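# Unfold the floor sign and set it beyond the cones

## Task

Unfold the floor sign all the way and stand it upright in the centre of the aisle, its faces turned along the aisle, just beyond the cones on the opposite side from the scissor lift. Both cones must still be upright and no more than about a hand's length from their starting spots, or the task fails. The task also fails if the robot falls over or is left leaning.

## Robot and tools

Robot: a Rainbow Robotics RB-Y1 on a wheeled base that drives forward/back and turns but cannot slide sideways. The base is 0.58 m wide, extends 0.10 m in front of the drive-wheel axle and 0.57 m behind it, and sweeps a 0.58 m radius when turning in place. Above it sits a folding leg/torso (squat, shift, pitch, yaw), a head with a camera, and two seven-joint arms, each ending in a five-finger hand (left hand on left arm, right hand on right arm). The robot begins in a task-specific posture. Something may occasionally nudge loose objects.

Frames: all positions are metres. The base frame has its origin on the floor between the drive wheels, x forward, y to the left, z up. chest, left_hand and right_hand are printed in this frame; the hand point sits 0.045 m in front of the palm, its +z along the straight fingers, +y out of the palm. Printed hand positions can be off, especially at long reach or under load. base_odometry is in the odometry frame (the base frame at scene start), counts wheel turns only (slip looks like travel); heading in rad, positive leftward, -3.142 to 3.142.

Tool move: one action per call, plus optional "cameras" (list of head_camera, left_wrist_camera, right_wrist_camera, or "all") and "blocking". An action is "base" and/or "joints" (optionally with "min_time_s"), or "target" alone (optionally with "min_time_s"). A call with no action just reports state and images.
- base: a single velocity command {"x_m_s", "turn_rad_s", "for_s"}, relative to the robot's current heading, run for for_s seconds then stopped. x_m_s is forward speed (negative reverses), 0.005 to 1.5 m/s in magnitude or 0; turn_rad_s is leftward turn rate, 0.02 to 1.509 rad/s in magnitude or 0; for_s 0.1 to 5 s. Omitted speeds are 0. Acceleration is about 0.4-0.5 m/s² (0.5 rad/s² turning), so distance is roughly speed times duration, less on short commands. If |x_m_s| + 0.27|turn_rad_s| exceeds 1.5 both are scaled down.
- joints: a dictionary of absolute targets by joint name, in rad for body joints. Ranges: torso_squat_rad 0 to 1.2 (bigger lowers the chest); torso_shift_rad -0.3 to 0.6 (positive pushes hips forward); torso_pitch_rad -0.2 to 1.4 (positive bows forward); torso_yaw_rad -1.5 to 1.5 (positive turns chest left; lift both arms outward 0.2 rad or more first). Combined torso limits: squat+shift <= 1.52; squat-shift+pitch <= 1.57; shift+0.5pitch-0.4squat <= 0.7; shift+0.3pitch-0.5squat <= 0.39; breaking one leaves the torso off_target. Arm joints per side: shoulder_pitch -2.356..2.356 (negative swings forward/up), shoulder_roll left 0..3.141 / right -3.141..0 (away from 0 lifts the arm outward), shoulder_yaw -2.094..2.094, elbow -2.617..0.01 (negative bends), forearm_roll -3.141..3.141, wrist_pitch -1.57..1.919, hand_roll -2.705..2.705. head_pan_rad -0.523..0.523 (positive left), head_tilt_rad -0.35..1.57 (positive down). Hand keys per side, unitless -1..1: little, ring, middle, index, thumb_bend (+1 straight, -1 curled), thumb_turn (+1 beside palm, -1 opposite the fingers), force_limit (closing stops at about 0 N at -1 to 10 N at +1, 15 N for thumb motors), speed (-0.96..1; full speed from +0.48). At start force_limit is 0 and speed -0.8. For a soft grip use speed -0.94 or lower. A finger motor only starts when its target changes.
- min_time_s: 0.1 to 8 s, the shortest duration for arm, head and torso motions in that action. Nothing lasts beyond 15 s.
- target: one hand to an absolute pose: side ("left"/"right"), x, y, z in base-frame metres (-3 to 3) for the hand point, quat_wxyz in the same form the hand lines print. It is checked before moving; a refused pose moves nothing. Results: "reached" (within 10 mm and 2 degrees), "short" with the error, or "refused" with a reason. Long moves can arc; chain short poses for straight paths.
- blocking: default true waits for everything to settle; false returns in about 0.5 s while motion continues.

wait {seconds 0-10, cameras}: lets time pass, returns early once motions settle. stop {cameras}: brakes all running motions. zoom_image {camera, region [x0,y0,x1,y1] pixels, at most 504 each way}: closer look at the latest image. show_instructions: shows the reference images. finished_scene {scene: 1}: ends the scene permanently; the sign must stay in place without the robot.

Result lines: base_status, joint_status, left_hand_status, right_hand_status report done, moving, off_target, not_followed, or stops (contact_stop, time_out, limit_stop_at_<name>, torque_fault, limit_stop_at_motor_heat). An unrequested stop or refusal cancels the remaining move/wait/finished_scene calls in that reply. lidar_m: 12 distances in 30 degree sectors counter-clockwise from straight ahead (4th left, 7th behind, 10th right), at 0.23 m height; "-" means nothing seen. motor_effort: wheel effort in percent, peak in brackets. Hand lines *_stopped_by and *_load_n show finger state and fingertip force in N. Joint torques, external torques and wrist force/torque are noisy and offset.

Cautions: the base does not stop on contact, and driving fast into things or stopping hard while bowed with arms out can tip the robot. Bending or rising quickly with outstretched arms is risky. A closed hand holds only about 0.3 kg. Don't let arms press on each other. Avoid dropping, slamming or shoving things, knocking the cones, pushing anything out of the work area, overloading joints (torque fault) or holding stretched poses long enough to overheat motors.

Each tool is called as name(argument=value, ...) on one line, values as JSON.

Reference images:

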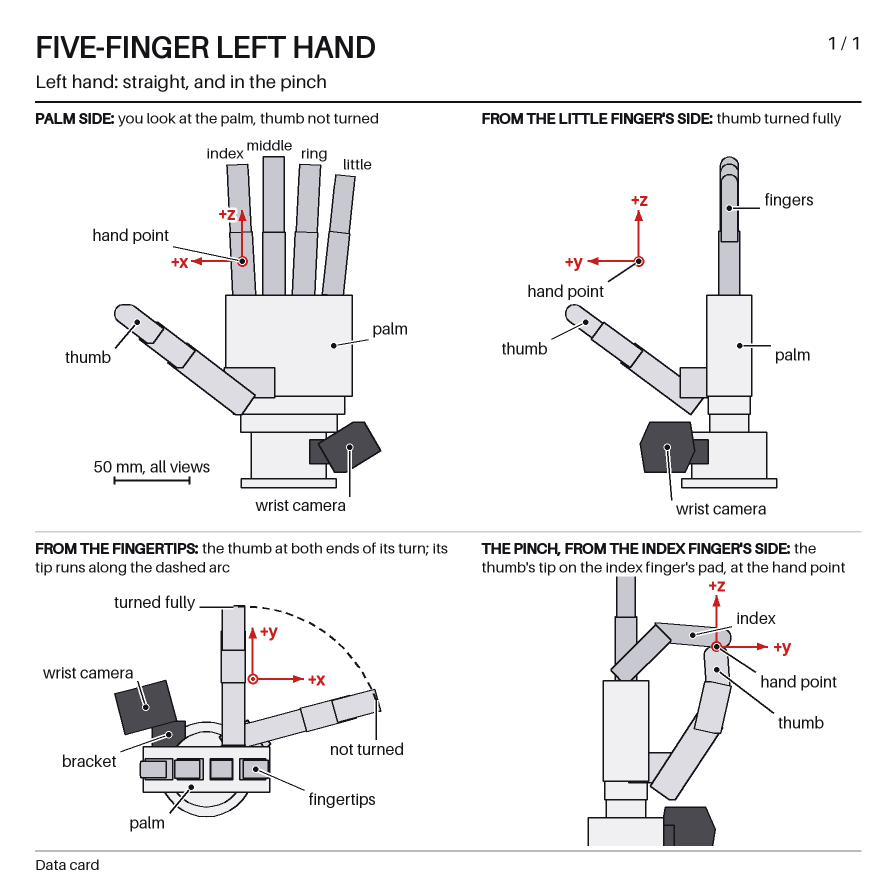

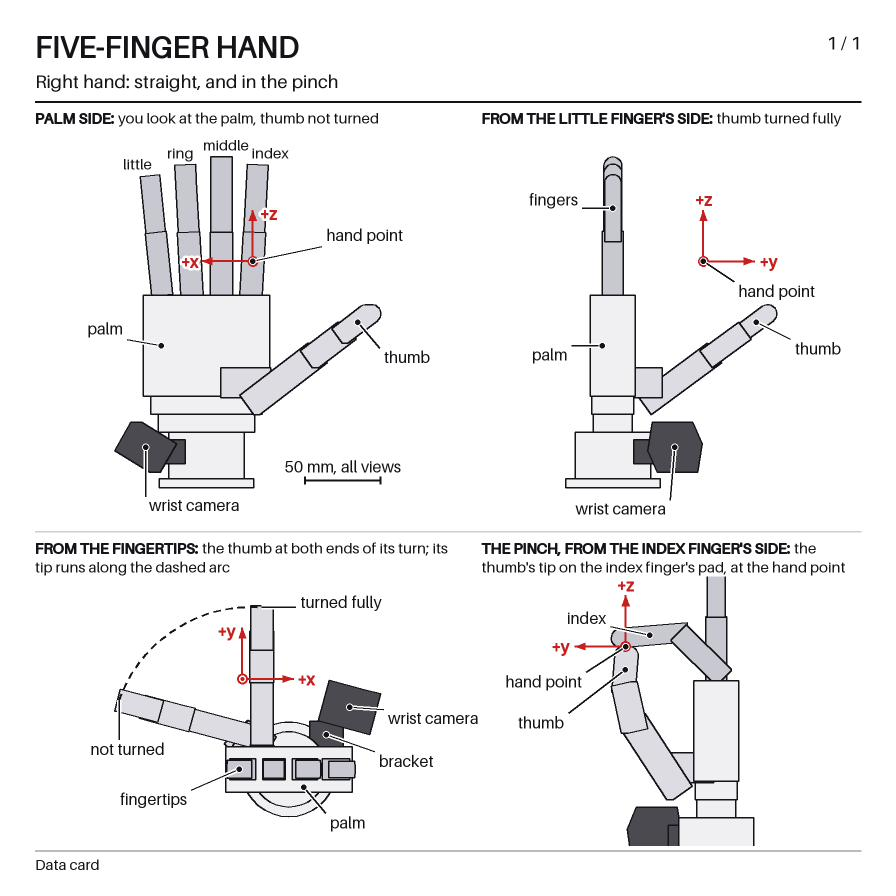

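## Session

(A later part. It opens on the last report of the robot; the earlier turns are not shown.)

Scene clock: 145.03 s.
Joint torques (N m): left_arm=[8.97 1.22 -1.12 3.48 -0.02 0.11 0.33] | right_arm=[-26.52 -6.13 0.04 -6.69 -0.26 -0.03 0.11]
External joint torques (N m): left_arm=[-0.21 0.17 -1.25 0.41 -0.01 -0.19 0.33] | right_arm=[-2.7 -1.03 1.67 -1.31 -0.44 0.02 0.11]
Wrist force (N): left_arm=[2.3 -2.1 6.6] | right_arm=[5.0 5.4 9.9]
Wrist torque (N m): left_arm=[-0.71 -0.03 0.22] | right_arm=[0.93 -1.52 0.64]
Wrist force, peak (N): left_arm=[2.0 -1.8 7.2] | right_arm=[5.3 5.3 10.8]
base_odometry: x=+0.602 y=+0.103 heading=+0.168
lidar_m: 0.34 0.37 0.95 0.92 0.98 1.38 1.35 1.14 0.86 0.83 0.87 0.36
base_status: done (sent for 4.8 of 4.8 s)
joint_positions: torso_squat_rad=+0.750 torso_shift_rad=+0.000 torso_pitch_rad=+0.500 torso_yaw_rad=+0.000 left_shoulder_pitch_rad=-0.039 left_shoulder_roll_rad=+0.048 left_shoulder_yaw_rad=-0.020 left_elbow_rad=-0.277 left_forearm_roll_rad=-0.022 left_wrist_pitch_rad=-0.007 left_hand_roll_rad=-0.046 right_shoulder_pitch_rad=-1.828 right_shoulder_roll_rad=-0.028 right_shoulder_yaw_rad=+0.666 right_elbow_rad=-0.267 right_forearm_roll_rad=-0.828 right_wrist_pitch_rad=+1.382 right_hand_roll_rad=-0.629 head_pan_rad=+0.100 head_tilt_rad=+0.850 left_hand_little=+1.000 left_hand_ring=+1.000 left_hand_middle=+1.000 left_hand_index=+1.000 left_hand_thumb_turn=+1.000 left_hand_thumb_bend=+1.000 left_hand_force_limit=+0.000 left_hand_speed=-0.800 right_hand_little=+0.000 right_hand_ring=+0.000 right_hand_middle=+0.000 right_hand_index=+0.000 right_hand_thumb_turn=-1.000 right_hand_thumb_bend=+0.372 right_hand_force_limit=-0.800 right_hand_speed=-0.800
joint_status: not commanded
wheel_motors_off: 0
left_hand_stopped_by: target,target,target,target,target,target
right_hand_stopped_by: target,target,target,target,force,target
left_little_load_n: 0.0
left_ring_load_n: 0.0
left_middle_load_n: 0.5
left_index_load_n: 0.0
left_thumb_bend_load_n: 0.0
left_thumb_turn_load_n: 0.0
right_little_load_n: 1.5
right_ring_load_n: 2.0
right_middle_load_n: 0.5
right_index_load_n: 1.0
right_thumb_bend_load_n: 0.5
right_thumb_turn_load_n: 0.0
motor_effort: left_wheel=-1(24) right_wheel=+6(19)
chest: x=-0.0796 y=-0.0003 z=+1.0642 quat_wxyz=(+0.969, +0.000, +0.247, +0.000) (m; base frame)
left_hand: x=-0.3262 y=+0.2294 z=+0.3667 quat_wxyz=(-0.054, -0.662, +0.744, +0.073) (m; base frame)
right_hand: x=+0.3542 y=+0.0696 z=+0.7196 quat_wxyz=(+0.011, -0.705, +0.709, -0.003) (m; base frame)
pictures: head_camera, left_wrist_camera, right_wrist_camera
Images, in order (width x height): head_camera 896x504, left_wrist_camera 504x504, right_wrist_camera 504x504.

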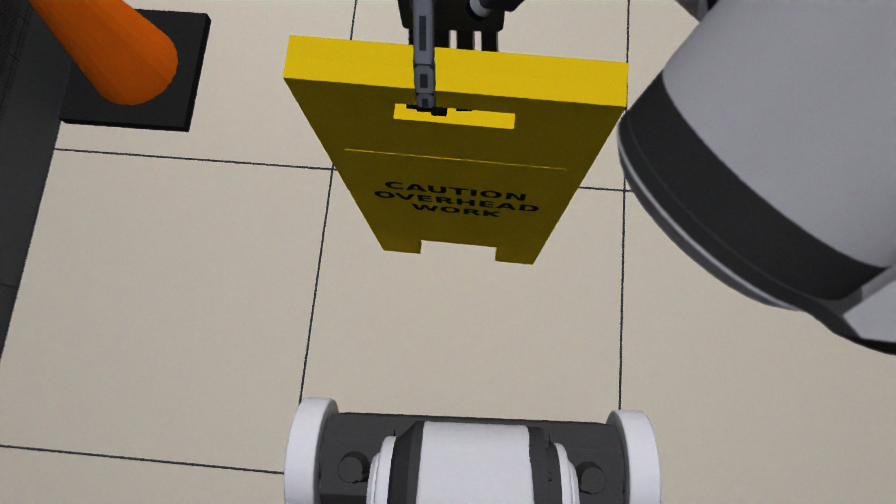

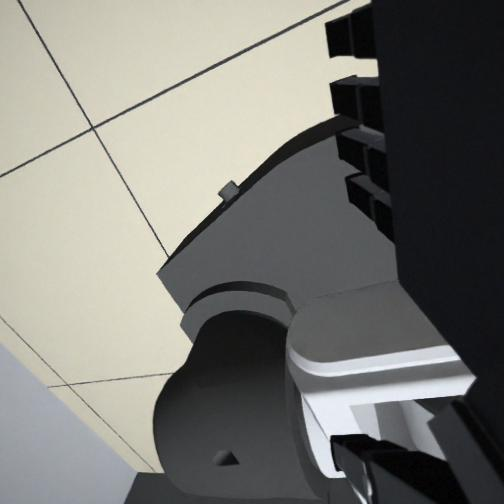

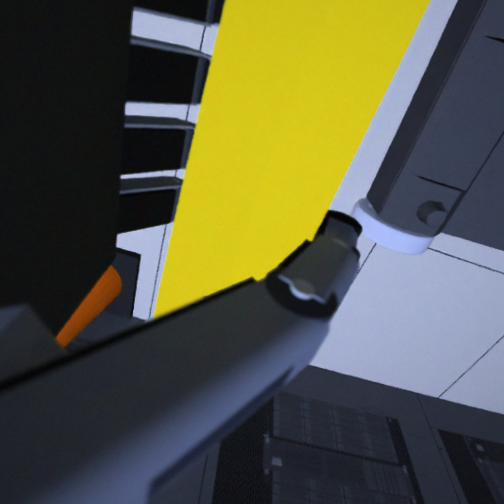

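move(target={"side": "right", "x": 0.325, "y": 0.07, "z": 0.80, "quat_wxyz": [0, -0.7071, 0.7071, 0]}, min_time_s=3)

move(target={"side": "right", "x": 0.31, "y": 0.07, "z": 0.88, "quat_wxyz": [0, -0.7071, 0.7071, 0]}, min_time_s=3, cameras=["head_camera"])

Scene clock: 154.07 s.
Joint torques (N m): left_arm=[8.72 1.05 -0.87 3.15 0.11 0.2 0.17] | right_arm=[-24.96 -5.31 -7.79 -8.03 -0.23 0.09 -0.18]
External joint torques (N m): left_arm=[-0.46 -0.01 -1 0.08 0.12 -0.1 0.17] | right_arm=[-1.55 -0.8 -2.57 -2.29 -0.38 0.08 -0.18]
Wrist force (N): left_arm=[1.7 -1.5 6.5] | right_arm=[6.0 5.2 10.4]
Wrist torque (N m): left_arm=[-0.61 0.04 0.25] | right_arm=[1.01 -1.64 0.63]
Wrist force, peak (N): left_arm=[2.3 -1.5 7.3] | right_arm=[6.3 5.2 11.2]
move: done
base_odometry: x=+0.602 y=+0.103 heading=+0.168
lidar_m: 0.32 0.34 0.95 0.93 0.98 1.38 1.35 1.14 0.85 0.83 0.87 0.33
base_status: not commanded
joint_positions: torso_squat_rad=+0.750 torso_shift_rad=+0.000 torso_pitch_rad=+0.500 torso_yaw_rad=+0.000 left_shoulder_pitch_rad=-0.039 left_shoulder_roll_rad=+0.048 left_shoulder_yaw_rad=-0.020 left_elbow_rad=-0.277 left_forearm_roll_rad=-0.022 left_wrist_pitch_rad=-0.007 left_hand_roll_rad=-0.046 right_shoulder_pitch_rad=-1.722 right_shoulder_roll_rad=-0.206 right_shoulder_yaw_rad=+0.646 right_elbow_rad=-0.907 right_forearm_roll_rad=-0.848 right_wrist_pitch_rad=+1.787 right_hand_roll_rad=-0.893 head_pan_rad=+0.100 head_tilt_rad=+0.850 left_hand_little=+1.000 left_hand_ring=+1.000 left_hand_middle=+1.000 left_hand_index=+1.000 left_hand_thumb_turn=+1.000 left_hand_thumb_bend=+1.000 left_hand_force_limit=+0.000 left_hand_speed=-0.800 right_hand_little=+0.000 right_hand_ring=+0.000 right_hand_middle=+0.000 right_hand_index=+0.000 right_hand_thumb_turn=-1.000 right_hand_thumb_bend=+0.372 right_hand_force_limit=-0.800 right_hand_speed=-0.800
joint_status: all done
wheel_motors_off: 0
left_hand_stopped_by: target,target,target,target,target,target
right_hand_stopped_by: target,target,target,target,force,target
left_little_load_n: 0.0
left_ring_load_n: 0.0
left_middle_load_n: 0.0
left_index_load_n: 0.0
left_thumb_bend_load_n: 0.0
left_thumb_turn_load_n: 0.0
right_little_load_n: 1.0
right_ring_load_n: 2.0
right_middle_load_n: 0.5
right_index_load_n: 1.5
right_thumb_bend_load_n: 1.5
right_thumb_turn_load_n: 0.5
motor_effort: left_wheel=-5(7) right_wheel=+6(6)
chest: x=-0.0796 y=-0.0003 z=+1.0642 quat_wxyz=(+0.969, +0.000, +0.247, +0.000)
left_hand: x=-0.3262 y=+0.2294 z=+0.3667 quat_wxyz=(-0.054, -0.662, +0.744, +0.073)
right_hand: x=+0.3242 y=+0.0694 z=+0.7997 quat_wxyz=(-0.007, -0.708, +0.706, +0.002)
right_hand_status: reached (checked arc that bows 22 mm and turns the hand up to 4 deg, planned for 3.0 s): 1 mm and 0.8 deg off.
pictures: none

Scene clock: 157.40 s.
Joint torques (N m): left_arm=[9.08 0.57 -0.82 3.46 0.19 0.26 0.33] | right_arm=[-26.05 -7.68 -6.32 -6.48 -0.25 0.1 -0.36]
External joint torques (N m): left_arm=[-0.09 -0.48 -0.95 0.39 0.2 -0.04 0.33] | right_arm=[-2.69 -1.99 0.48 -2.2 -0.4 0.11 -0.36]
Wrist force (N): left_arm=[1.7 -1.1 6.7] | right_arm=[5.9 4.5 10.1]
Wrist torque (N m): left_arm=[-0.55 0.05 0.20] | right_arm=[0.86 -1.73 0.54]
Wrist force, peak (N): left_arm=[2.1 -1.2 7.3] | right_arm=[6.5 4.9 10.8]
move: done
base_odometry: x=+0.602 y=+0.103 heading=+0.168
lidar_m: 1.86 1.00 0.95 0.93 0.98 1.38 1.35 1.14 0.86 0.83 0.88 0.94
base_status: not commanded
joint_positions: torso_squat_rad=+0.750 torso_shift_rad=+0.000 torso_pitch_rad=+0.500 torso_yaw_rad=+0.000 left_shoulder_pitch_rad=-0.039 left_shoulder_roll_rad=+0.048 left_shoulder_yaw_rad=-0.020 left_elbow_rad=-0.277 left_forearm_roll_rad=-0.022 left_wrist_pitch_rad=-0.007 left_hand_roll_rad=-0.046 right_shoulder_pitch_rad=-1.849 right_shoulder_roll_rad=-0.322 right_shoulder_yaw_rad=+0.710 right_elbow_rad=-1.088 right_forearm_roll_rad=-1.072 right_wrist_pitch_rad=+1.919 right_hand_roll_rad=-1.052 head_pan_rad=+0.100 head_tilt_rad=+0.850 left_hand_little=+1.000 left_hand_ring=+1.000 left_hand_middle=+1.000 left_hand_index=+1.000 left_hand_thumb_turn=+1.000 left_hand_thumb_bend=+1.000 left_hand_force_limit=+0.000 left_hand_speed=-0.800 right_hand_little=+0.000 right_hand_ring=+0.000 right_hand_middle=+0.000 right_hand_index=+0.000 right_hand_thumb_turn=-1.000 right_hand_thumb_bend=+0.372 right_hand_force_limit=-0.800 right_hand_speed=-0.800
joint_status: all done
wheel_motors_off: 0
left_hand_stopped_by: target,target,target,target,target,target
right_hand_stopped_by: target,target,target,target,force,target
left_little_load_n: -0.5
left_ring_load_n: 0.0
left_middle_load_n: 0.0
left_index_load_n: 0.0
left_thumb_bend_load_n: 0.0
left_thumb_turn_load_n: 0.0
right_little_load_n: 1.5
right_ring_load_n: 2.5
right_middle_load_n: 0.5
right_index_load_n: 1.5
right_thumb_bend_load_n: 2.0
right_thumb_turn_load_n: 0.5
motor_effort: left_wheel=-3(7) right_wheel=+5(6)
chest: x=-0.0796 y=-0.0003 z=+1.0642 quat_wxyz=(+0.969, +0.000, +0.247, +0.000)
left_hand: x=-0.3262 y=+0.2294 z=+0.3667 quat_wxyz=(-0.054, -0.662, +0.744, +0.073)
right_hand: x=+0.3096 y=+0.0699 z=+0.8793 quat_wxyz=(-0.001, -0.707, +0.707, +0.001)
right_hand_status: reached (checked arc that bows 5 mm and turns the hand up to 2 deg, planned for 3.0 s): 1 mm and 0.2 deg off.
Images, in order (width x height): head_camera 896x504.

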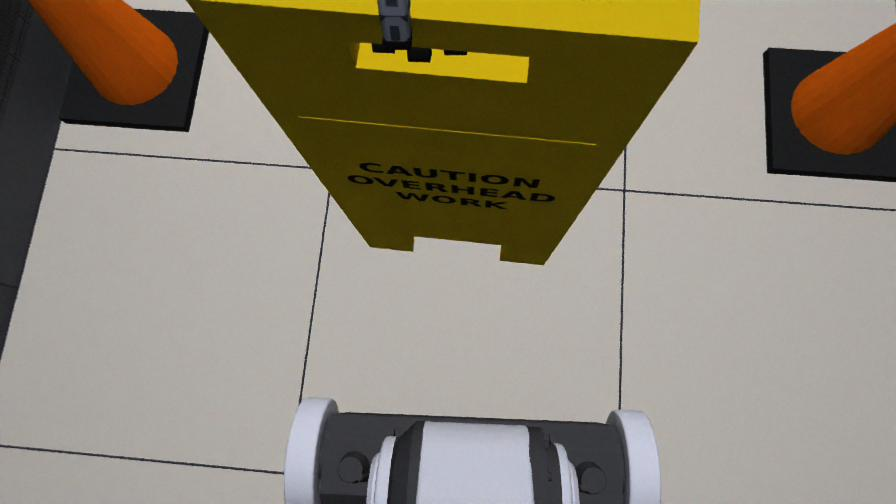

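move(joints={"torso_squat_rad": 1.0, "torso_shift_rad": 0.2, "head_tilt_rad": 0.9}, min_time_s=3, cameras=["head_camera"])

Scene clock: 160.83 s.
Joint torques (N m): left_arm=[9.17 1.21 -0.58 3.6 0.09 0.16 0.03] | right_arm=[-25.54 -6.47 -7.4 -5.89 -0.16 0.15 -0.26]
External joint torques (N m): left_arm=[-0.02 0.16 -0.71 0.53 0.1 -0.14 0.03] | right_arm=[-2.18 -0.79 -0.59 -1.6 -0.3 0.17 -0.26]
Wrist force (N): left_arm=[1.7 -1.4 6.1] | right_arm=[5.8 4.4 10.6]
Wrist torque (N m): left_arm=[-0.60 0.03 0.23] | right_arm=[0.85 -1.73 0.55]
Wrist force, peak (N): left_arm=[2.1 -1.4 7.4] | right_arm=[6.0 3.7 12.3]
move: limit_stop_at_own_body_left_arm
base_odometry: x=+0.602 y=+0.103 heading=+0.168
lidar_m: 0.37 0.40 0.94 0.92 0.97 1.39 1.35 1.13 0.85 0.83 0.88 0.39
base_status: not commanded
joint_positions: torso_squat_rad=+0.955 torso_shift_rad=+0.164 torso_pitch_rad=+0.500 torso_yaw_rad=+0.000 left_shoulder_pitch_rad=-0.039 left_shoulder_roll_rad=+0.048 left_shoulder_yaw_rad=-0.020 left_elbow_rad=-0.277 left_forearm_roll_rad=-0.022 left_wrist_pitch_rad=-0.007 left_hand_roll_rad=-0.046 right_shoulder_pitch_rad=-1.849 right_shoulder_roll_rad=-0.322 right_shoulder_yaw_rad=+0.710 right_elbow_rad=-1.088 right_forearm_roll_rad=-1.072 right_wrist_pitch_rad=+1.919 right_hand_roll_rad=-1.052 head_pan_rad=+0.100 head_tilt_rad=+0.900 left_hand_little=+1.000 left_hand_ring=+1.000 left_hand_middle=+1.000 left_hand_index=+1.000 left_hand_thumb_turn=+1.000 left_hand_thumb_bend=+1.000 left_hand_force_limit=+0.000 left_hand_speed=-0.800 right_hand_little=+0.000 right_hand_ring=+0.000 right_hand_middle=+0.000 right_hand_index=+0.000 right_hand_thumb_turn=-1.000 right_hand_thumb_bend=+0.372 right_hand_force_limit=-0.800 right_hand_speed=-0.800
joint_status: torso_squat_rad limit_stop_at_own_body_left_arm (moved +0.205 of +0.250); torso_shift_rad limit_stop_at_own_body_left_arm (moved +0.164 of +0.200); the others done
wheel_motors_off: 0
left_hand_stopped_by: target,target,target,target,target,target
right_hand_stopped_by: target,target,target,target,force,target
left_little_load_n: 0.0
left_ring_load_n: 0.0
left_middle_load_n: 0.0
left_index_load_n: 0.0
left_thumb_bend_load_n: 0.0
left_thumb_turn_load_n: 0.0
right_little_load_n: 1.5
right_ring_load_n: 2.0
right_middle_load_n: 0.5
right_index_load_n: 1.5
right_thumb_bend_load_n: 1.5
right_thumb_turn_load_n: 0.5
on_its_own: torso_squat_rad is held at +0.955, not at your +1.000, since a limit_stop_at_own_body_left_arm; torso_shift_rad is held at +0.164, not at your +0.200, since a limit_stop_at_own_body_left_arm
motor_effort: left_wheel=-5(14) right_wheel=+6(8)
chest: x=-0.0134 y=-0.0003 z=+0.9509 quat_wxyz=(+0.969, +0.000, +0.248, +0.000)
left_hand: x=-0.2601 y=+0.2294 z=+0.2534 quat_wxyz=(-0.054, -0.662, +0.744, +0.073)
right_hand: x=+0.3758 y=+0.0699 z=+0.7660 quat_wxyz=(-0.001, -0.707, +0.707, +0.001)
Images, in order (width x height): head_camera 896x504.

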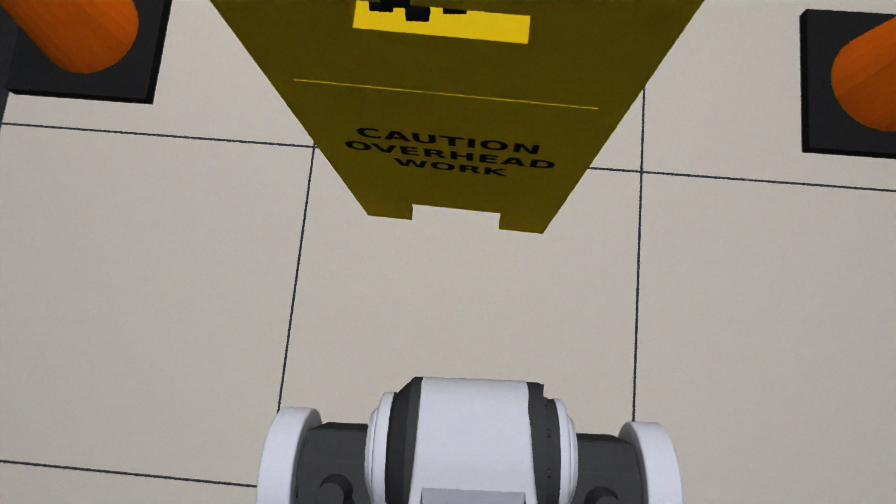

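move(joints={"left_shoulder_roll_rad": 0.45, "left_elbow_rad": -1.2, "left_shoulder_pitch_rad": -0.1}, min_time_s=2)

move(joints={"torso_squat_rad": 1.0, "torso_shift_rad": 0.2}, min_time_s=1.5)

move(target={"side": "right", "x": 0.34, "y": 0.07, "z": 0.84, "quat_wxyz": [0, -0.7071, 0.7071, 0]}, min_time_s=3, cameras=["all"])

Scene clock: 161.53 s.
Joint torques (N m): left_arm=[8.75 0.53 -1.09 4.08 -0.08 0.25 0.23] | right_arm=[-25.58 -6.74 -7.17 -5.92 -0.17 0.25 -0.18]
External joint torques (N m): left_arm=[-0.33 -0.65 -1.23 1.09 -0.07 -0.03 0.23] | right_arm=[-2.22 -1.06 -0.36 -1.63 -0.32 0.26 -0.18]
Wrist force (N): left_arm=[1.9 -1.4 6.1] | right_arm=[5.7 4.5 10.7]
Wrist torque (N m): left_arm=[-0.59 -0.04 0.24] | right_arm=[0.86 -1.71 0.54]
Wrist force, peak (N): left_arm=[0.3 -2.6 7.3] | right_arm=[6.1 4.6 11.0]
move: limit_stop_at_own_body_base
base_odometry: x=+0.602 y=+0.103 heading=+0.168
lidar_m: 0.38 0.40 0.94 0.93 0.98 1.39 1.35 1.15 0.85 0.83 0.88 0.40
base_status: not commanded
joint_positions: torso_squat_rad=+0.955 torso_shift_rad=+0.164 torso_pitch_rad=+0.500 torso_yaw_rad=+0.000 left_shoulder_pitch_rad=-0.041 left_shoulder_roll_rad=+0.054 left_shoulder_yaw_rad=-0.020 left_elbow_rad=-0.283 left_forearm_roll_rad=-0.022 left_wrist_pitch_rad=-0.007 left_hand_roll_rad=-0.046 right_shoulder_pitch_rad=-1.849 right_shoulder_roll_rad=-0.322 right_shoulder_yaw_rad=+0.710 right_elbow_rad=-1.088 right_forearm_roll_rad=-1.072 right_wrist_pitch_rad=+1.919 right_hand_roll_rad=-1.052 head_pan_rad=+0.100 head_tilt_rad=+0.900 left_hand_little=+1.000 left_hand_ring=+1.000 left_hand_middle=+1.000 left_hand_index=+1.000 left_hand_thumb_turn=+1.000 left_hand_thumb_bend=+1.000 left_hand_force_limit=+0.000 left_hand_speed=-0.800 right_hand_little=+0.000 right_hand_ring=+0.000 right_hand_middle=+0.000 right_hand_index=+0.000 right_hand_thumb_turn=-1.000 right_hand_thumb_bend=+0.372 right_hand_force_limit=-0.800 right_hand_speed=-0.800
joint_status: left_shoulder_pitch_rad limit_stop_at_own_body_base (moved -0.003 of -0.061); left_shoulder_roll_rad limit_stop_at_own_body_base (moved +0.006 of +0.402); left_elbow_rad limit_stop_at_own_body_base (moved -0.006 of -0.923)
wheel_motors_off: 0
left_hand_stopped_by: target,target,target,target,target,target
right_hand_stopped_by: target,target,target,target,force,target
left_little_load_n: 0.0
left_ring_load_n: 0.0
left_middle_load_n: 0.0
left_index_load_n: 0.0
left_thumb_bend_load_n: 0.0
left_thumb_turn_load_n: 0.0
right_little_load_n: 1.0
right_ring_load_n: 2.0
right_middle_load_n: 0.5
right_index_load_n: 1.0
right_thumb_bend_load_n: 1.5
right_thumb_turn_load_n: 0.5
on_its_own: torso_squat_rad is held at +0.955, not at your +1.000, since a limit_stop_at_own_body_left_arm; torso_shift_rad is held at +0.164, not at your +0.200, since a limit_stop_at_own_body_left_arm; left_shoulder_pitch_rad is held at -0.041, not at your -0.100, since a limit_stop_at_own_body_base; left_shoulder_roll_rad is held at +0.054, not at your +0.450, since a limit_stop_at_own_body_base; left_elbow_rad is held at -0.283, not at your -1.200, since a limit_stop_at_own_body_base
motor_effort: left_wheel=-7(7) right_wheel=+6(6)
chest: x=-0.0134 y=-0.0003 z=+0.9509 quat_wxyz=(+0.969, +0.000, +0.248, +0.000)
left_hand: x=-0.2551 y=+0.2337 z=+0.2517 quat_wxyz=(-0.050, -0.661, +0.745, +0.072)
right_hand: x=+0.3758 y=+0.0699 z=+0.7660 quat_wxyz=(-0.001, -0.707, +0.707, +0.001)
pictures: none

not run: a stop that you did not command came earlier in this reply.

not run: a stop that you did not command came earlier in this reply.

move(joints={"left_shoulder_roll_rad": 0.5}, min_time_s=1.5)

move(joints={"left_elbow_rad": -1.2, "left_shoulder_pitch_rad": -0.3}, min_time_s=2)

move(joints={"torso_squat_rad": 1.0, "torso_shift_rad": 0.2}, min_time_s=1.5)

move(target={"side": "right", "x": 0.34, "y": 0.07, "z": 0.84, "quat_wxyz": [0, -0.7071, 0.7071, 0]}, min_time_s=3, cameras=["all"])

Scene clock: 163.60 s.
Joint torques (N m): left_arm=[9.79 11.94 0.86 4.11 -0.04 0.28 0.2] | right_arm=[-25.75 -6.62 -7.39 -5.73 -0.13 0.12 -0.2]
External joint torques (N m): left_arm=[0.31 0.19 -0.56 0.86 -0.06 -0.11 0.21] | right_arm=[-2.39 -0.94 -0.58 -1.45 -0.28 0.14 -0.2]
Wrist force (N): left_arm=[4.2 -1.5 5.4] | right_arm=[6.2 5.0 10.9]
Wrist torque (N m): left_arm=[-0.53 -0.22 0.32] | right_arm=[0.94 -1.83 0.54]
Wrist force, peak (N): left_arm=[4.3 -1.7 6.5] | right_arm=[6.2 5.0 10.9]
move: done
base_odometry: x=+0.602 y=+0.103 heading=+0.168
lidar_m: 0.38 0.39 0.95 0.92 0.98 1.39 1.35 1.14 0.85 0.83 0.89 0.39
base_status: not commanded
joint_positions: torso_squat_rad=+0.955 torso_shift_rad=+0.164 torso_pitch_rad=+0.500 torso_yaw_rad=+0.000 left_shoulder_pitch_rad=-0.041 left_shoulder_roll_rad=+0.500 left_shoulder_yaw_rad=-0.020 left_elbow_rad=-0.283 left_forearm_roll_rad=-0.022 left_wrist_pitch_rad=-0.007 left_hand_roll_rad=-0.046 right_shoulder_pitch_rad=-1.849 right_shoulder_roll_rad=-0.322 right_shoulder_yaw_rad=+0.710 right_elbow_rad=-1.088 right_forearm_roll_rad=-1.072 right_wrist_pitch_rad=+1.919 right_hand_roll_rad=-1.052 head_pan_rad=+0.100 head_tilt_rad=+0.900 left_hand_little=+1.000 left_hand_ring=+1.000 left_hand_middle=+1.000 left_hand_index=+1.000 left_hand_thumb_turn=+1.000 left_hand_thumb_bend=+1.000 left_hand_force_limit=+0.000 left_hand_speed=-0.800 right_hand_little=+0.000 right_hand_ring=+0.000 right_hand_middle=+0.000 right_hand_index=+0.000 right_hand_thumb_turn=-1.000 right_hand_thumb_bend=+0.372 right_hand_force_limit=-0.800 right_hand_speed=-0.800
joint_status: all done
wheel_motors_off: 0
left_hand_stopped_by: target,target,target,target,target,target
right_hand_stopped_by: target,target,target,target,force,target
left_little_load_n: 0.0
left_ring_load_n: 0.0
left_middle_load_n: 0.0
left_index_load_n: 0.0
left_thumb_bend_load_n: -0.5
left_thumb_turn_load_n: 0.0
right_little_load_n: 1.5
right_ring_load_n: 2.0
right_middle_load_n: 0.5
right_index_load_n: 1.0
right_thumb_bend_load_n: 2.0
right_thumb_turn_load_n: 0.5
on_its_own: torso_squat_rad is held at +0.955, not at your +1.000, since a limit_stop_at_own_body_left_arm; torso_shift_rad is held at +0.164, not at your +0.200, since a limit_stop_at_own_body_left_arm; left_shoulder_pitch_rad is held at -0.041, not at your -0.100, since a limit_stop_at_own_body_base; left_elbow_rad is held at -0.283, not at your -1.200, since a limit_stop_at_own_body_base
motor_effort: left_wheel=-4(9) right_wheel=+6(6)
chest: x=-0.0134 y=-0.0003 z=+0.9509 quat_wxyz=(+0.969, +0.000, +0.248, +0.000)
left_hand: x=-0.2123 y=+0.5834 z=+0.3268 quat_wxyz=(+0.092, -0.581, +0.778, +0.221)
right_hand: x=+0.3758 y=+0.0699 z=+0.7660 quat_wxyz=(-0.001, -0.707, +0.707, +0.001)
pictures: none

Scene clock: 165.90 s.
Joint torques (N m): left_arm=[-4.42 9.76 3.56 -7.53 0.02 -1.51 -0.02] | right_arm=[-25.71 -6.66 -7.16 -6.01 -0.11 0.13 -0.22]
External joint torques (N m): left_arm=[0.77 0.15 -1.12 -0.55 -0.07 0 -0.01] | right_arm=[-2.35 -0.98 -0.35 -1.72 -0.25 0.15 -0.22]
Wrist force (N): left_arm=[4.7 3.9 3.7] | right_arm=[5.6 4.3 10.7]
Wrist torque (N m): left_arm=[-0.06 -0.28 0.19] | right_arm=[0.85 -1.73 0.52]
Wrist force, peak (N): left_arm=[4.8 1.7 6.1] | right_arm=[5.9 4.8 10.9]
move: done
base_odometry: x=+0.602 y=+0.103 heading=+0.168
lidar_m: 0.38 0.40 0.95 0.92 0.98 1.39 1.35 1.13 0.85 0.83 0.88 0.39
base_status: not commanded
joint_positions: torso_squat_rad=+0.955 torso_shift_rad=+0.164 torso_pitch_rad=+0.500 torso_yaw_rad=+0.000 left_shoulder_pitch_rad=-0.300 left_shoulder_roll_rad=+0.500 left_shoulder_yaw_rad=-0.020 left_elbow_rad=-1.200 left_forearm_roll_rad=-0.022 left_wrist_pitch_rad=-0.007 left_hand_roll_rad=-0.046 right_shoulder_pitch_rad=-1.849 right_shoulder_roll_rad=-0.322 right_shoulder_yaw_rad=+0.710 right_elbow_rad=-1.088 right_forearm_roll_rad=-1.072 right_wrist_pitch_rad=+1.919 right_hand_roll_rad=-1.052 head_pan_rad=+0.100 head_tilt_rad=+0.900 left_hand_little=+1.000 left_hand_ring=+1.000 left_hand_middle=+1.000 left_hand_index=+1.000 left_hand_thumb_turn=+1.000 left_hand_thumb_bend=+1.000 left_hand_force_limit=+0.000 left_hand_speed=-0.800 right_hand_little=+0.000 right_hand_ring=+0.000 right_hand_middle=+0.000 right_hand_index=+0.000 right_hand_thumb_turn=-1.000 right_hand_thumb_bend=+0.372 right_hand_force_limit=-0.800 right_hand_speed=-0.800
joint_status: all done
wheel_motors_off: 0
left_hand_stopped_by: target,target,target,target,target,target
right_hand_stopped_by: target,target,target,target,force,target
left_little_load_n: 0.0
left_ring_load_n: 0.0
left_middle_load_n: -0.5
left_index_load_n: 0.0
left_thumb_bend_load_n: 0.0
left_thumb_turn_load_n: 0.0
right_little_load_n: 1.0
right_ring_load_n: 2.0
right_middle_load_n: 0.5
right_index_load_n: 1.0
right_thumb_bend_load_n: 1.5
right_thumb_turn_load_n: 0.5
on_its_own: torso_squat_rad is held at +0.955, not at your +1.000, since a limit_stop_at_own_body_left_arm; torso_shift_rad is held at +0.164, not at your +0.200, since a limit_stop_at_own_body_left_arm
motor_effort: left_wheel=-4(9) right_wheel=+6(6)
chest: x=-0.0134 y=-0.0003 z=+0.9509 quat_wxyz=(+0.969, +0.000, +0.248, +0.000)
left_hand: x=+0.4181 y=+0.3953 z=+0.4152 quat_wxyz=(+0.441, -0.431, +0.757, -0.215)
right_hand: x=+0.3758 y=+0.0699 z=+0.7660 quat_wxyz=(-0.001, -0.707, +0.707, +0.001)
pictures: none

Scene clock: 167.70 s.
Joint torques (N m): left_arm=[-4.32 10.02 3.97 -7.62 0.16 -1.29 0.16] | right_arm=[-25.58 -6.42 -7.04 -6.01 -0.2 0.07 -0.12]
External joint torques (N m): left_arm=[0.88 0.41 -0.71 -0.63 0.07 0.22 0.16] | right_arm=[-2.22 -0.74 -0.23 -1.72 -0.35 0.09 -0.12]
Wrist force (N): left_arm=[4.5 3.3 4.3] | right_arm=[6.2 4.9 10.4]
Wrist torque (N m): left_arm=[-0.22 -0.21 0.25] | right_arm=[0.92 -1.81 0.57]
Wrist force, peak (N): left_arm=[5.3 3.2 4.3] | right_arm=[6.2 5.0 11.1]
move: done
base_odometry: x=+0.602 y=+0.103 heading=+0.168
lidar_m: 0.39 0.40 0.94 0.92 0.99 1.39 1.35 1.13 0.86 0.83 0.88 0.40
base_status: not commanded
joint_positions: torso_squat_rad=+1.000 torso_shift_rad=+0.200 torso_pitch_rad=+0.500 torso_yaw_rad=+0.000 left_shoulder_pitch_rad=-0.300 left_shoulder_roll_rad=+0.500 left_shoulder_yaw_rad=-0.020 left_elbow_rad=-1.200 left_forearm_roll_rad=-0.022 left_wrist_pitch_rad=-0.007 left_hand_roll_rad=-0.046 right_shoulder_pitch_rad=-1.849 right_shoulder_roll_rad=-0.322 right_shoulder_yaw_rad=+0.710 right_elbow_rad=-1.088 right_forearm_roll_rad=-1.072 right_wrist_pitch_rad=+1.919 right_hand_roll_rad=-1.052 head_pan_rad=+0.100 head_tilt_rad=+0.900 left_hand_little=+1.000 left_hand_ring=+1.000 left_hand_middle=+1.000 left_hand_index=+1.000 left_hand_thumb_turn=+1.000 left_hand_thumb_bend=+1.000 left_hand_force_limit=+0.000 left_hand_speed=-0.800 right_hand_little=+0.000 right_hand_ring=+0.000 right_hand_middle=+0.000 right_hand_index=+0.000 right_hand_thumb_turn=-1.000 right_hand_thumb_bend=+0.372 right_hand_force_limit=-0.800 right_hand_speed=-0.800
joint_status: all done
wheel_motors_off: 0
left_hand_stopped_by: target,target,target,target,target,target
right_hand_stopped_by: target,target,target,target,force,target
left_little_load_n: 0.0
left_ring_load_n: 0.0
left_middle_load_n: 0.0
left_index_load_n: 0.0
left_thumb_bend_load_n: 0.0
left_thumb_turn_load_n: 0.0
right_little_load_n: 1.0
right_ring_load_n: 2.5
right_middle_load_n: 0.5
right_index_load_n: 1.5
right_thumb_bend_load_n: 1.5
right_thumb_turn_load_n: 0.5
motor_effort: left_wheel=-5(8) right_wheel=+6(6)
chest: x=-0.0044 y=-0.0003 z=+0.9227 quat_wxyz=(+0.969, +0.000, +0.247, +0.000)
left_hand: x=+0.4272 y=+0.3953 z=+0.3871 quat_wxyz=(+0.441, -0.431, +0.757, -0.215)
right_hand: x=+0.3849 y=+0.0699 z=+0.7379 quat_wxyz=(-0.001, -0.707, +0.707, +0.001)
pictures: none

Scene clock: 171.03 s.
Joint torques (N m): left_arm=[-4.03 9.94 3.75 -7.71 0.22 -1.42 0.14] | right_arm=[-24.74 -8.86 -8.63 -1.71 -0.38 0.11 -0.23]
External joint torques (N m): left_arm=[1.16 0.33 -0.93 -0.72 0.13 0.09 0.15] | right_arm=[-2.63 -1.72 -0.01 -1.1 -0.52 0.14 -0.23]
Wrist force (N): left_arm=[4.4 3.3 4.1] | right_arm=[5.5 4.0 10.7]
Wrist torque (N m): left_arm=[-0.18 -0.18 0.23] | right_arm=[0.76 -1.70 0.48]
Wrist force, peak (N): left_arm=[4.8 3.7 4.6] | right_arm=[6.7 5.4 10.8]
move: done
base_odometry: x=+0.602 y=+0.103 heading=+0.168
lidar_m: 0.34 0.37 0.95 0.92 0.97 1.38 1.35 1.13 0.85 0.83 0.88 0.35
base_status: not commanded
joint_positions: torso_squat_rad=+1.000 torso_shift_rad=+0.200 torso_pitch_rad=+0.500 torso_yaw_rad=+0.000 left_shoulder_pitch_rad=-0.300 left_shoulder_roll_rad=+0.500 left_shoulder_yaw_rad=-0.020 left_elbow_rad=-1.200 left_forearm_roll_rad=-0.022 left_wrist_pitch_rad=-0.007 left_hand_roll_rad=-0.046 right_shoulder_pitch_rad=-2.140 right_shoulder_roll_rad=-0.519 right_shoulder_yaw_rad=+0.939 right_elbow_rad=-1.265 right_forearm_roll_rad=-1.561 right_wrist_pitch_rad=+1.919 right_hand_roll_rad=-1.301 head_pan_rad=+0.100 head_tilt_rad=+0.900 left_hand_little=+1.000 left_hand_ring=+1.000 left_hand_middle=+1.000 left_hand_index=+1.000 left_hand_thumb_turn=+1.000 left_hand_thumb_bend=+1.000 left_hand_force_limit=+0.000 left_hand_speed=-0.800 right_hand_little=+0.000 right_hand_ring=+0.000 right_hand_middle=+0.000 right_hand_index=+0.000 right_hand_thumb_turn=-1.000 right_hand_thumb_bend=+0.372 right_hand_force_limit=-0.800 right_hand_speed=-0.800
joint_status: all done
wheel_motors_off: 0
left_hand_stopped_by: target,target,target,target,target,target
right_hand_stopped_by: target,target,target,target,force,target
left_little_load_n: 0.0
left_ring_load_n: 0.0
left_middle_load_n: 0.0
left_index_load_n: 0.0
left_thumb_bend_load_n: 0.0
left_thumb_turn_load_n: 0.0
right_little_load_n: 1.0
right_ring_load_n: 2.0
right_middle_load_n: 0.5
right_index_load_n: 1.0
right_thumb_bend_load_n: 1.5
right_thumb_turn_load_n: 0.5
motor_effort: left_wheel=-5(10) right_wheel=+6(6)
chest: x=-0.0044 y=-0.0003 z=+0.9227 quat_wxyz=(+0.969, +0.000, +0.248, +0.000)
left_hand: x=+0.4272 y=+0.3953 z=+0.3871 quat_wxyz=(+0.441, -0.431, +0.757, -0.215)
right_hand: x=+0.3400 y=+0.0702 z=+0.8387 quat_wxyz=(-0.001, -0.708, +0.707, +0.002)
right_hand_status: reached (checked arc that bows 9 mm and turns the hand up to 2 deg, planned for 3.0 s): 1 mm and 0.2 deg off.
pictures: head_camera, left_wrist_camera, right_wrist_camera
Images, in order (width x height): head_camera 896x504, left_wrist_camera 504x504, right_wrist_camera 504x504.

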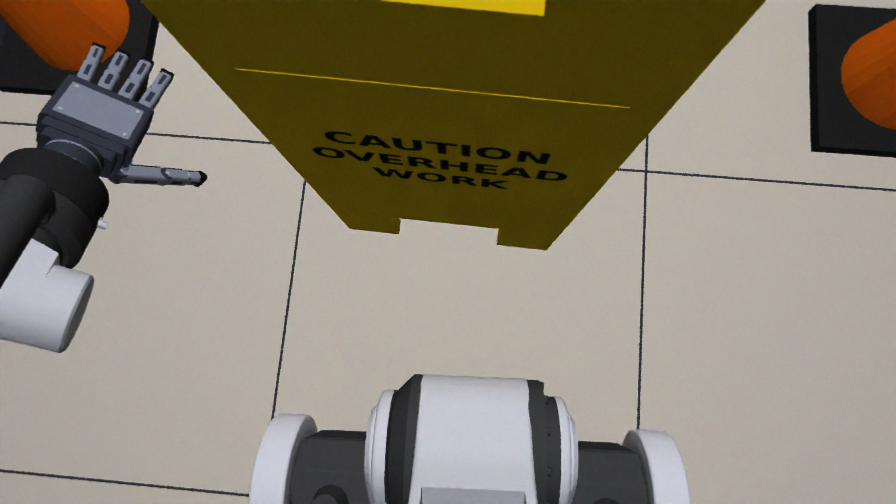

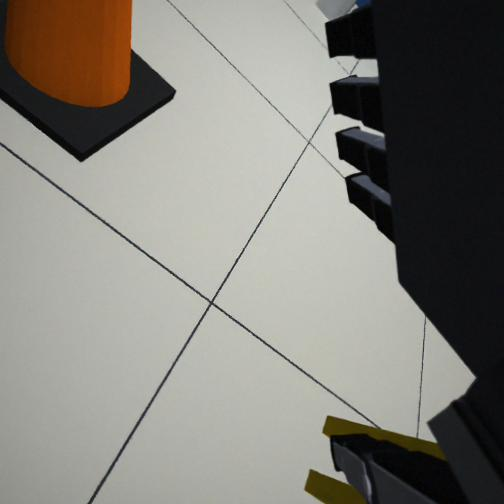

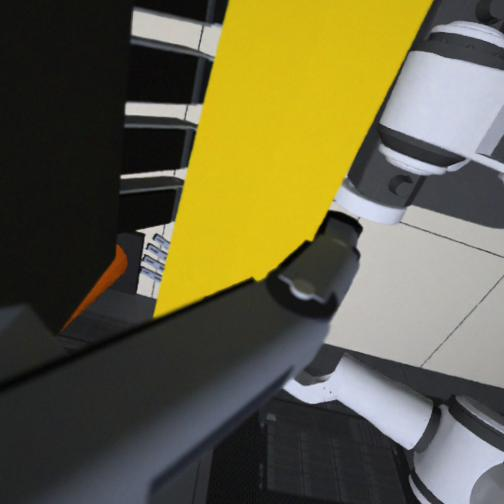

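move(target={"side": "right", "x": 0.30, "y": 0.06, "z": 0.86, "quat_wxyz": [0, -0.7071, 0.7071, 0]}, min_time_s=2)

move(target={"side": "left", "x": 0.26, "y": 0.36, "z": 0.43, "quat_wxyz": [0.2706, 0.6533, -0.6533, 0.2706]}, min_time_s=4, cameras=["all"])

Scene clock: 176.43 s.
Joint torques (N m): left_arm=[-4.24 9.75 3.99 -7.43 0.07 -1.56 0.23] | right_arm=[-23.32 -8.56 -9.37 0.01 -0.36 -0.22 -0.04]
External joint torques (N m): left_arm=[0.95 0.14 -0.68 -0.44 -0.03 -0.05 0.24] | right_arm=[-2.68 -1.72 -0.19 -0.59 -0.49 -0.19 -0.04]
Wrist force (N): left_arm=[4.1 3.0 3.8] | right_arm=[5.9 4.5 10.9]
Wrist torque (N m): left_arm=[-0.21 -0.16 0.17] | right_arm=[0.95 -1.78 0.55]
Wrist force, peak (N): left_arm=[5.3 3.7 4.3] | right_arm=[6.2 4.9 11.4]
move: done
base_odometry: x=+0.602 y=+0.103 heading=+0.168
lidar_m: 0.31 0.33 0.94 0.92 0.97 1.38 1.34 1.14 0.85 0.83 0.88 0.31
base_status: not commanded
joint_positions: torso_squat_rad=+1.000 torso_shift_rad=+0.200 torso_pitch_rad=+0.500 torso_yaw_rad=+0.000 left_shoulder_pitch_rad=-0.300 left_shoulder_roll_rad=+0.500 left_shoulder_yaw_rad=-0.020 left_elbow_rad=-1.200 left_forearm_roll_rad=-0.022 left_wrist_pitch_rad=-0.007 left_hand_roll_rad=-0.046 right_shoulder_pitch_rad=-2.187 right_shoulder_roll_rad=-0.613 right_shoulder_yaw_rad=+0.969 right_elbow_rad=-1.475 right_forearm_roll_rad=-1.711 right_wrist_pitch_rad=+1.911 right_hand_roll_rad=-1.469 head_pan_rad=+0.100 head_tilt_rad=+0.900 left_hand_little=+1.000 left_hand_ring=+1.000 left_hand_middle=+1.000 left_hand_index=+1.000 left_hand_thumb_turn=+1.000 left_hand_thumb_bend=+1.000 left_hand_force_limit=+0.000 left_hand_speed=-0.800 right_hand_little=+0.000 right_hand_ring=+0.000 right_hand_middle=+0.000 right_hand_index=+0.000 right_hand_thumb_turn=-1.000 right_hand_thumb_bend=+0.372 right_hand_force_limit=-0.800 right_hand_speed=-0.800
joint_status: all done
wheel_motors_off: 0
left_hand_stopped_by: target,target,target,target,target,target
right_hand_stopped_by: target,target,target,target,force,target
left_little_load_n: 0.0
left_ring_load_n: 0.0
left_middle_load_n: 0.0
left_index_load_n: 0.0
left_thumb_bend_load_n: 0.0
left_thumb_turn_load_n: 0.0
right_little_load_n: 1.5
right_ring_load_n: 2.0
right_middle_load_n: 0.5
right_index_load_n: 1.5
right_thumb_bend_load_n: 1.5
right_thumb_turn_load_n: 0.5
motor_effort: left_wheel=-5(9) right_wheel=+6(6)
chest: x=-0.0044 y=-0.0003 z=+0.9227 quat_wxyz=(+0.969, +0.000, +0.248, +0.000)
left_hand: x=+0.4272 y=+0.3953 z=+0.3871 quat_wxyz=(+0.441, -0.431, +0.757, -0.215)
right_hand: x=+0.2998 y=+0.0599 z=+0.8594 quat_wxyz=(-0.002, -0.708, +0.707, +0.000)
right_hand_status: reached (checked arc that bows 3 mm and turns the hand up to 1 deg, planned for 2.0 s): 1 mm and 0.2 deg off.
pictures: none

Scene clock: 180.77 s.
Joint torques (N m): left_arm=[-8.69 18.26 -0.21 0.48 0.94 0.81 -0.27] | right_arm=[-22.75 -8.8 -9.38 0.11 -0.38 -0.11 -0.1]
External joint torques (N m): left_arm=[0.17 1.3 -2.8 0.71 0.16 0.06 -0.29] | right_arm=[-2.12 -1.95 -0.2 -0.5 -0.52 -0.07 -0.1]
Wrist force (N): left_arm=[-1.7 0.1 5.2] | right_arm=[6.3 3.9 11.0]
Wrist torque (N m): left_arm=[-0.48 0.27 -0.06] | right_arm=[0.82 -1.84 0.54]
Wrist force, peak (N): left_arm=[5.5 3.0 4.9] | right_arm=[6.0 4.8 11.7]
move: short
base_odometry: x=+0.602 y=+0.103 heading=+0.168
lidar_m: 0.31 0.32 0.94 0.93 0.98 1.39 1.34 1.14 0.86 0.82 0.88 0.31
base_status: not commanded
joint_positions: torso_squat_rad=+1.000 torso_shift_rad=+0.200 torso_pitch_rad=+0.500 torso_yaw_rad=+0.000 left_shoulder_pitch_rad=-0.825 left_shoulder_roll_rad=+0.882 left_shoulder_yaw_rad=-0.532 left_elbow_rad=-0.267 left_forearm_roll_rad=+2.051 left_wrist_pitch_rad=+1.246 left_hand_roll_rad=-0.978 right_shoulder_pitch_rad=-2.187 right_shoulder_roll_rad=-0.614 right_shoulder_yaw_rad=+0.969 right_elbow_rad=-1.475 right_forearm_roll_rad=-1.711 right_wrist_pitch_rad=+1.911 right_hand_roll_rad=-1.469 head_pan_rad=+0.100 head_tilt_rad=+0.900 left_hand_little=+1.000 left_hand_ring=+1.000 left_hand_middle=+1.000 left_hand_index=+1.000 left_hand_thumb_turn=+1.000 left_hand_thumb_bend=+1.000 left_hand_force_limit=+0.000 left_hand_speed=-0.800 right_hand_little=+0.000 right_hand_ring=+0.000 right_hand_middle=+0.000 right_hand_index=+0.000 right_hand_thumb_turn=-1.000 right_hand_thumb_bend=+0.372 right_hand_force_limit=-0.800 right_hand_speed=-0.800
joint_status: all done
wheel_motors_off: 0
left_hand_stopped_by: target,target,target,target,target,target
right_hand_stopped_by: target,target,target,target,force,target
left_little_load_n: 0.0
left_ring_load_n: 0.0
left_middle_load_n: 0.0
left_index_load_n: 0.0
left_thumb_bend_load_n: 0.0
left_thumb_turn_load_n: 0.0
right_little_load_n: 1.0
right_ring_load_n: 2.0
right_middle_load_n: 0.5
right_index_load_n: 1.0
right_thumb_bend_load_n: 1.5
right_thumb_turn_load_n: 0.5
motor_effort: left_wheel=-4(9) right_wheel=+6(6)
chest: x=-0.0044 y=-0.0003 z=+0.9227 quat_wxyz=(+0.969, +0.000, +0.247, +0.000)
left_hand: x=+0.2597 y=+0.3595 z=+0.4304 quat_wxyz=(-0.164, -0.680, +0.671, -0.244)
left_hand_status: short (checked arc that bows 142 mm and turns the hand up to 78 deg, as near as the solve gets, planned for 4.0 s): 1 mm and 13.1 deg off. The place is met; only the turn is off.
right_hand: x=+0.2998 y=+0.0599 z=+0.8594 quat_wxyz=(-0.002, -0.708, +0.707, +0.000)
pictures: head_camera, left_wrist_camera, right_wrist_camera
Images, in order (width x height): head_camera 896x504, left_wrist_camera 504x504, right_wrist_camera 504x504.

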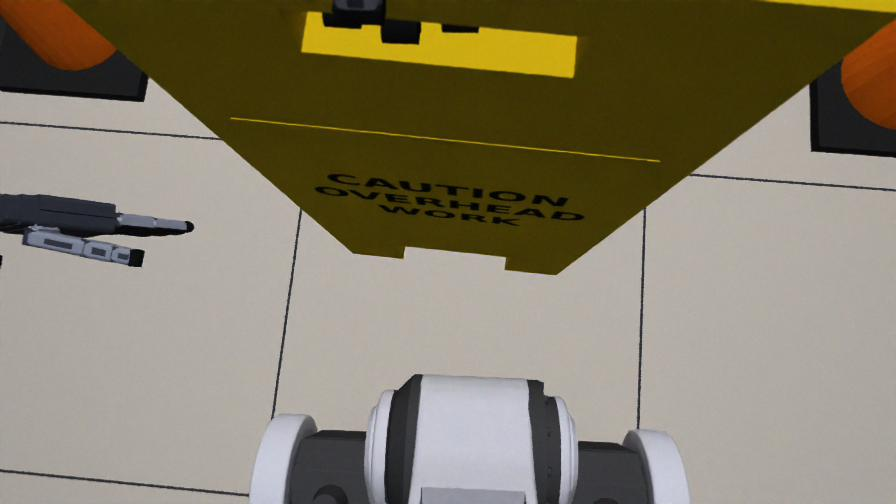

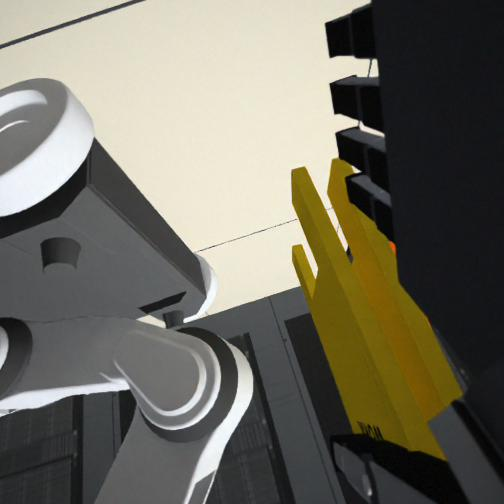

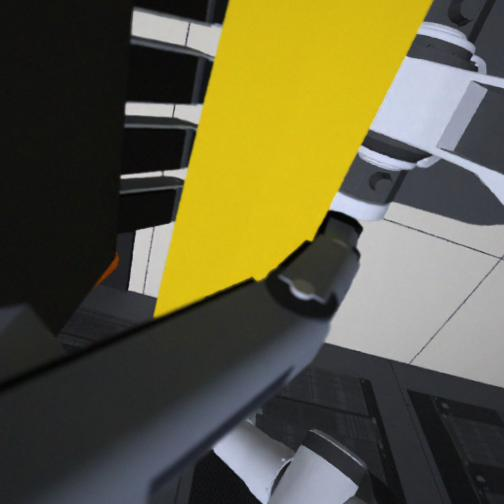

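zoom_image(camera="left_wrist_camera", region=[240, 120, 500, 480])

Scaled by 1.400 from the camera's image (finer frame: 720x720).

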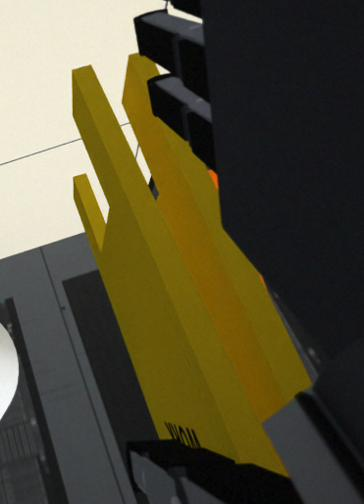

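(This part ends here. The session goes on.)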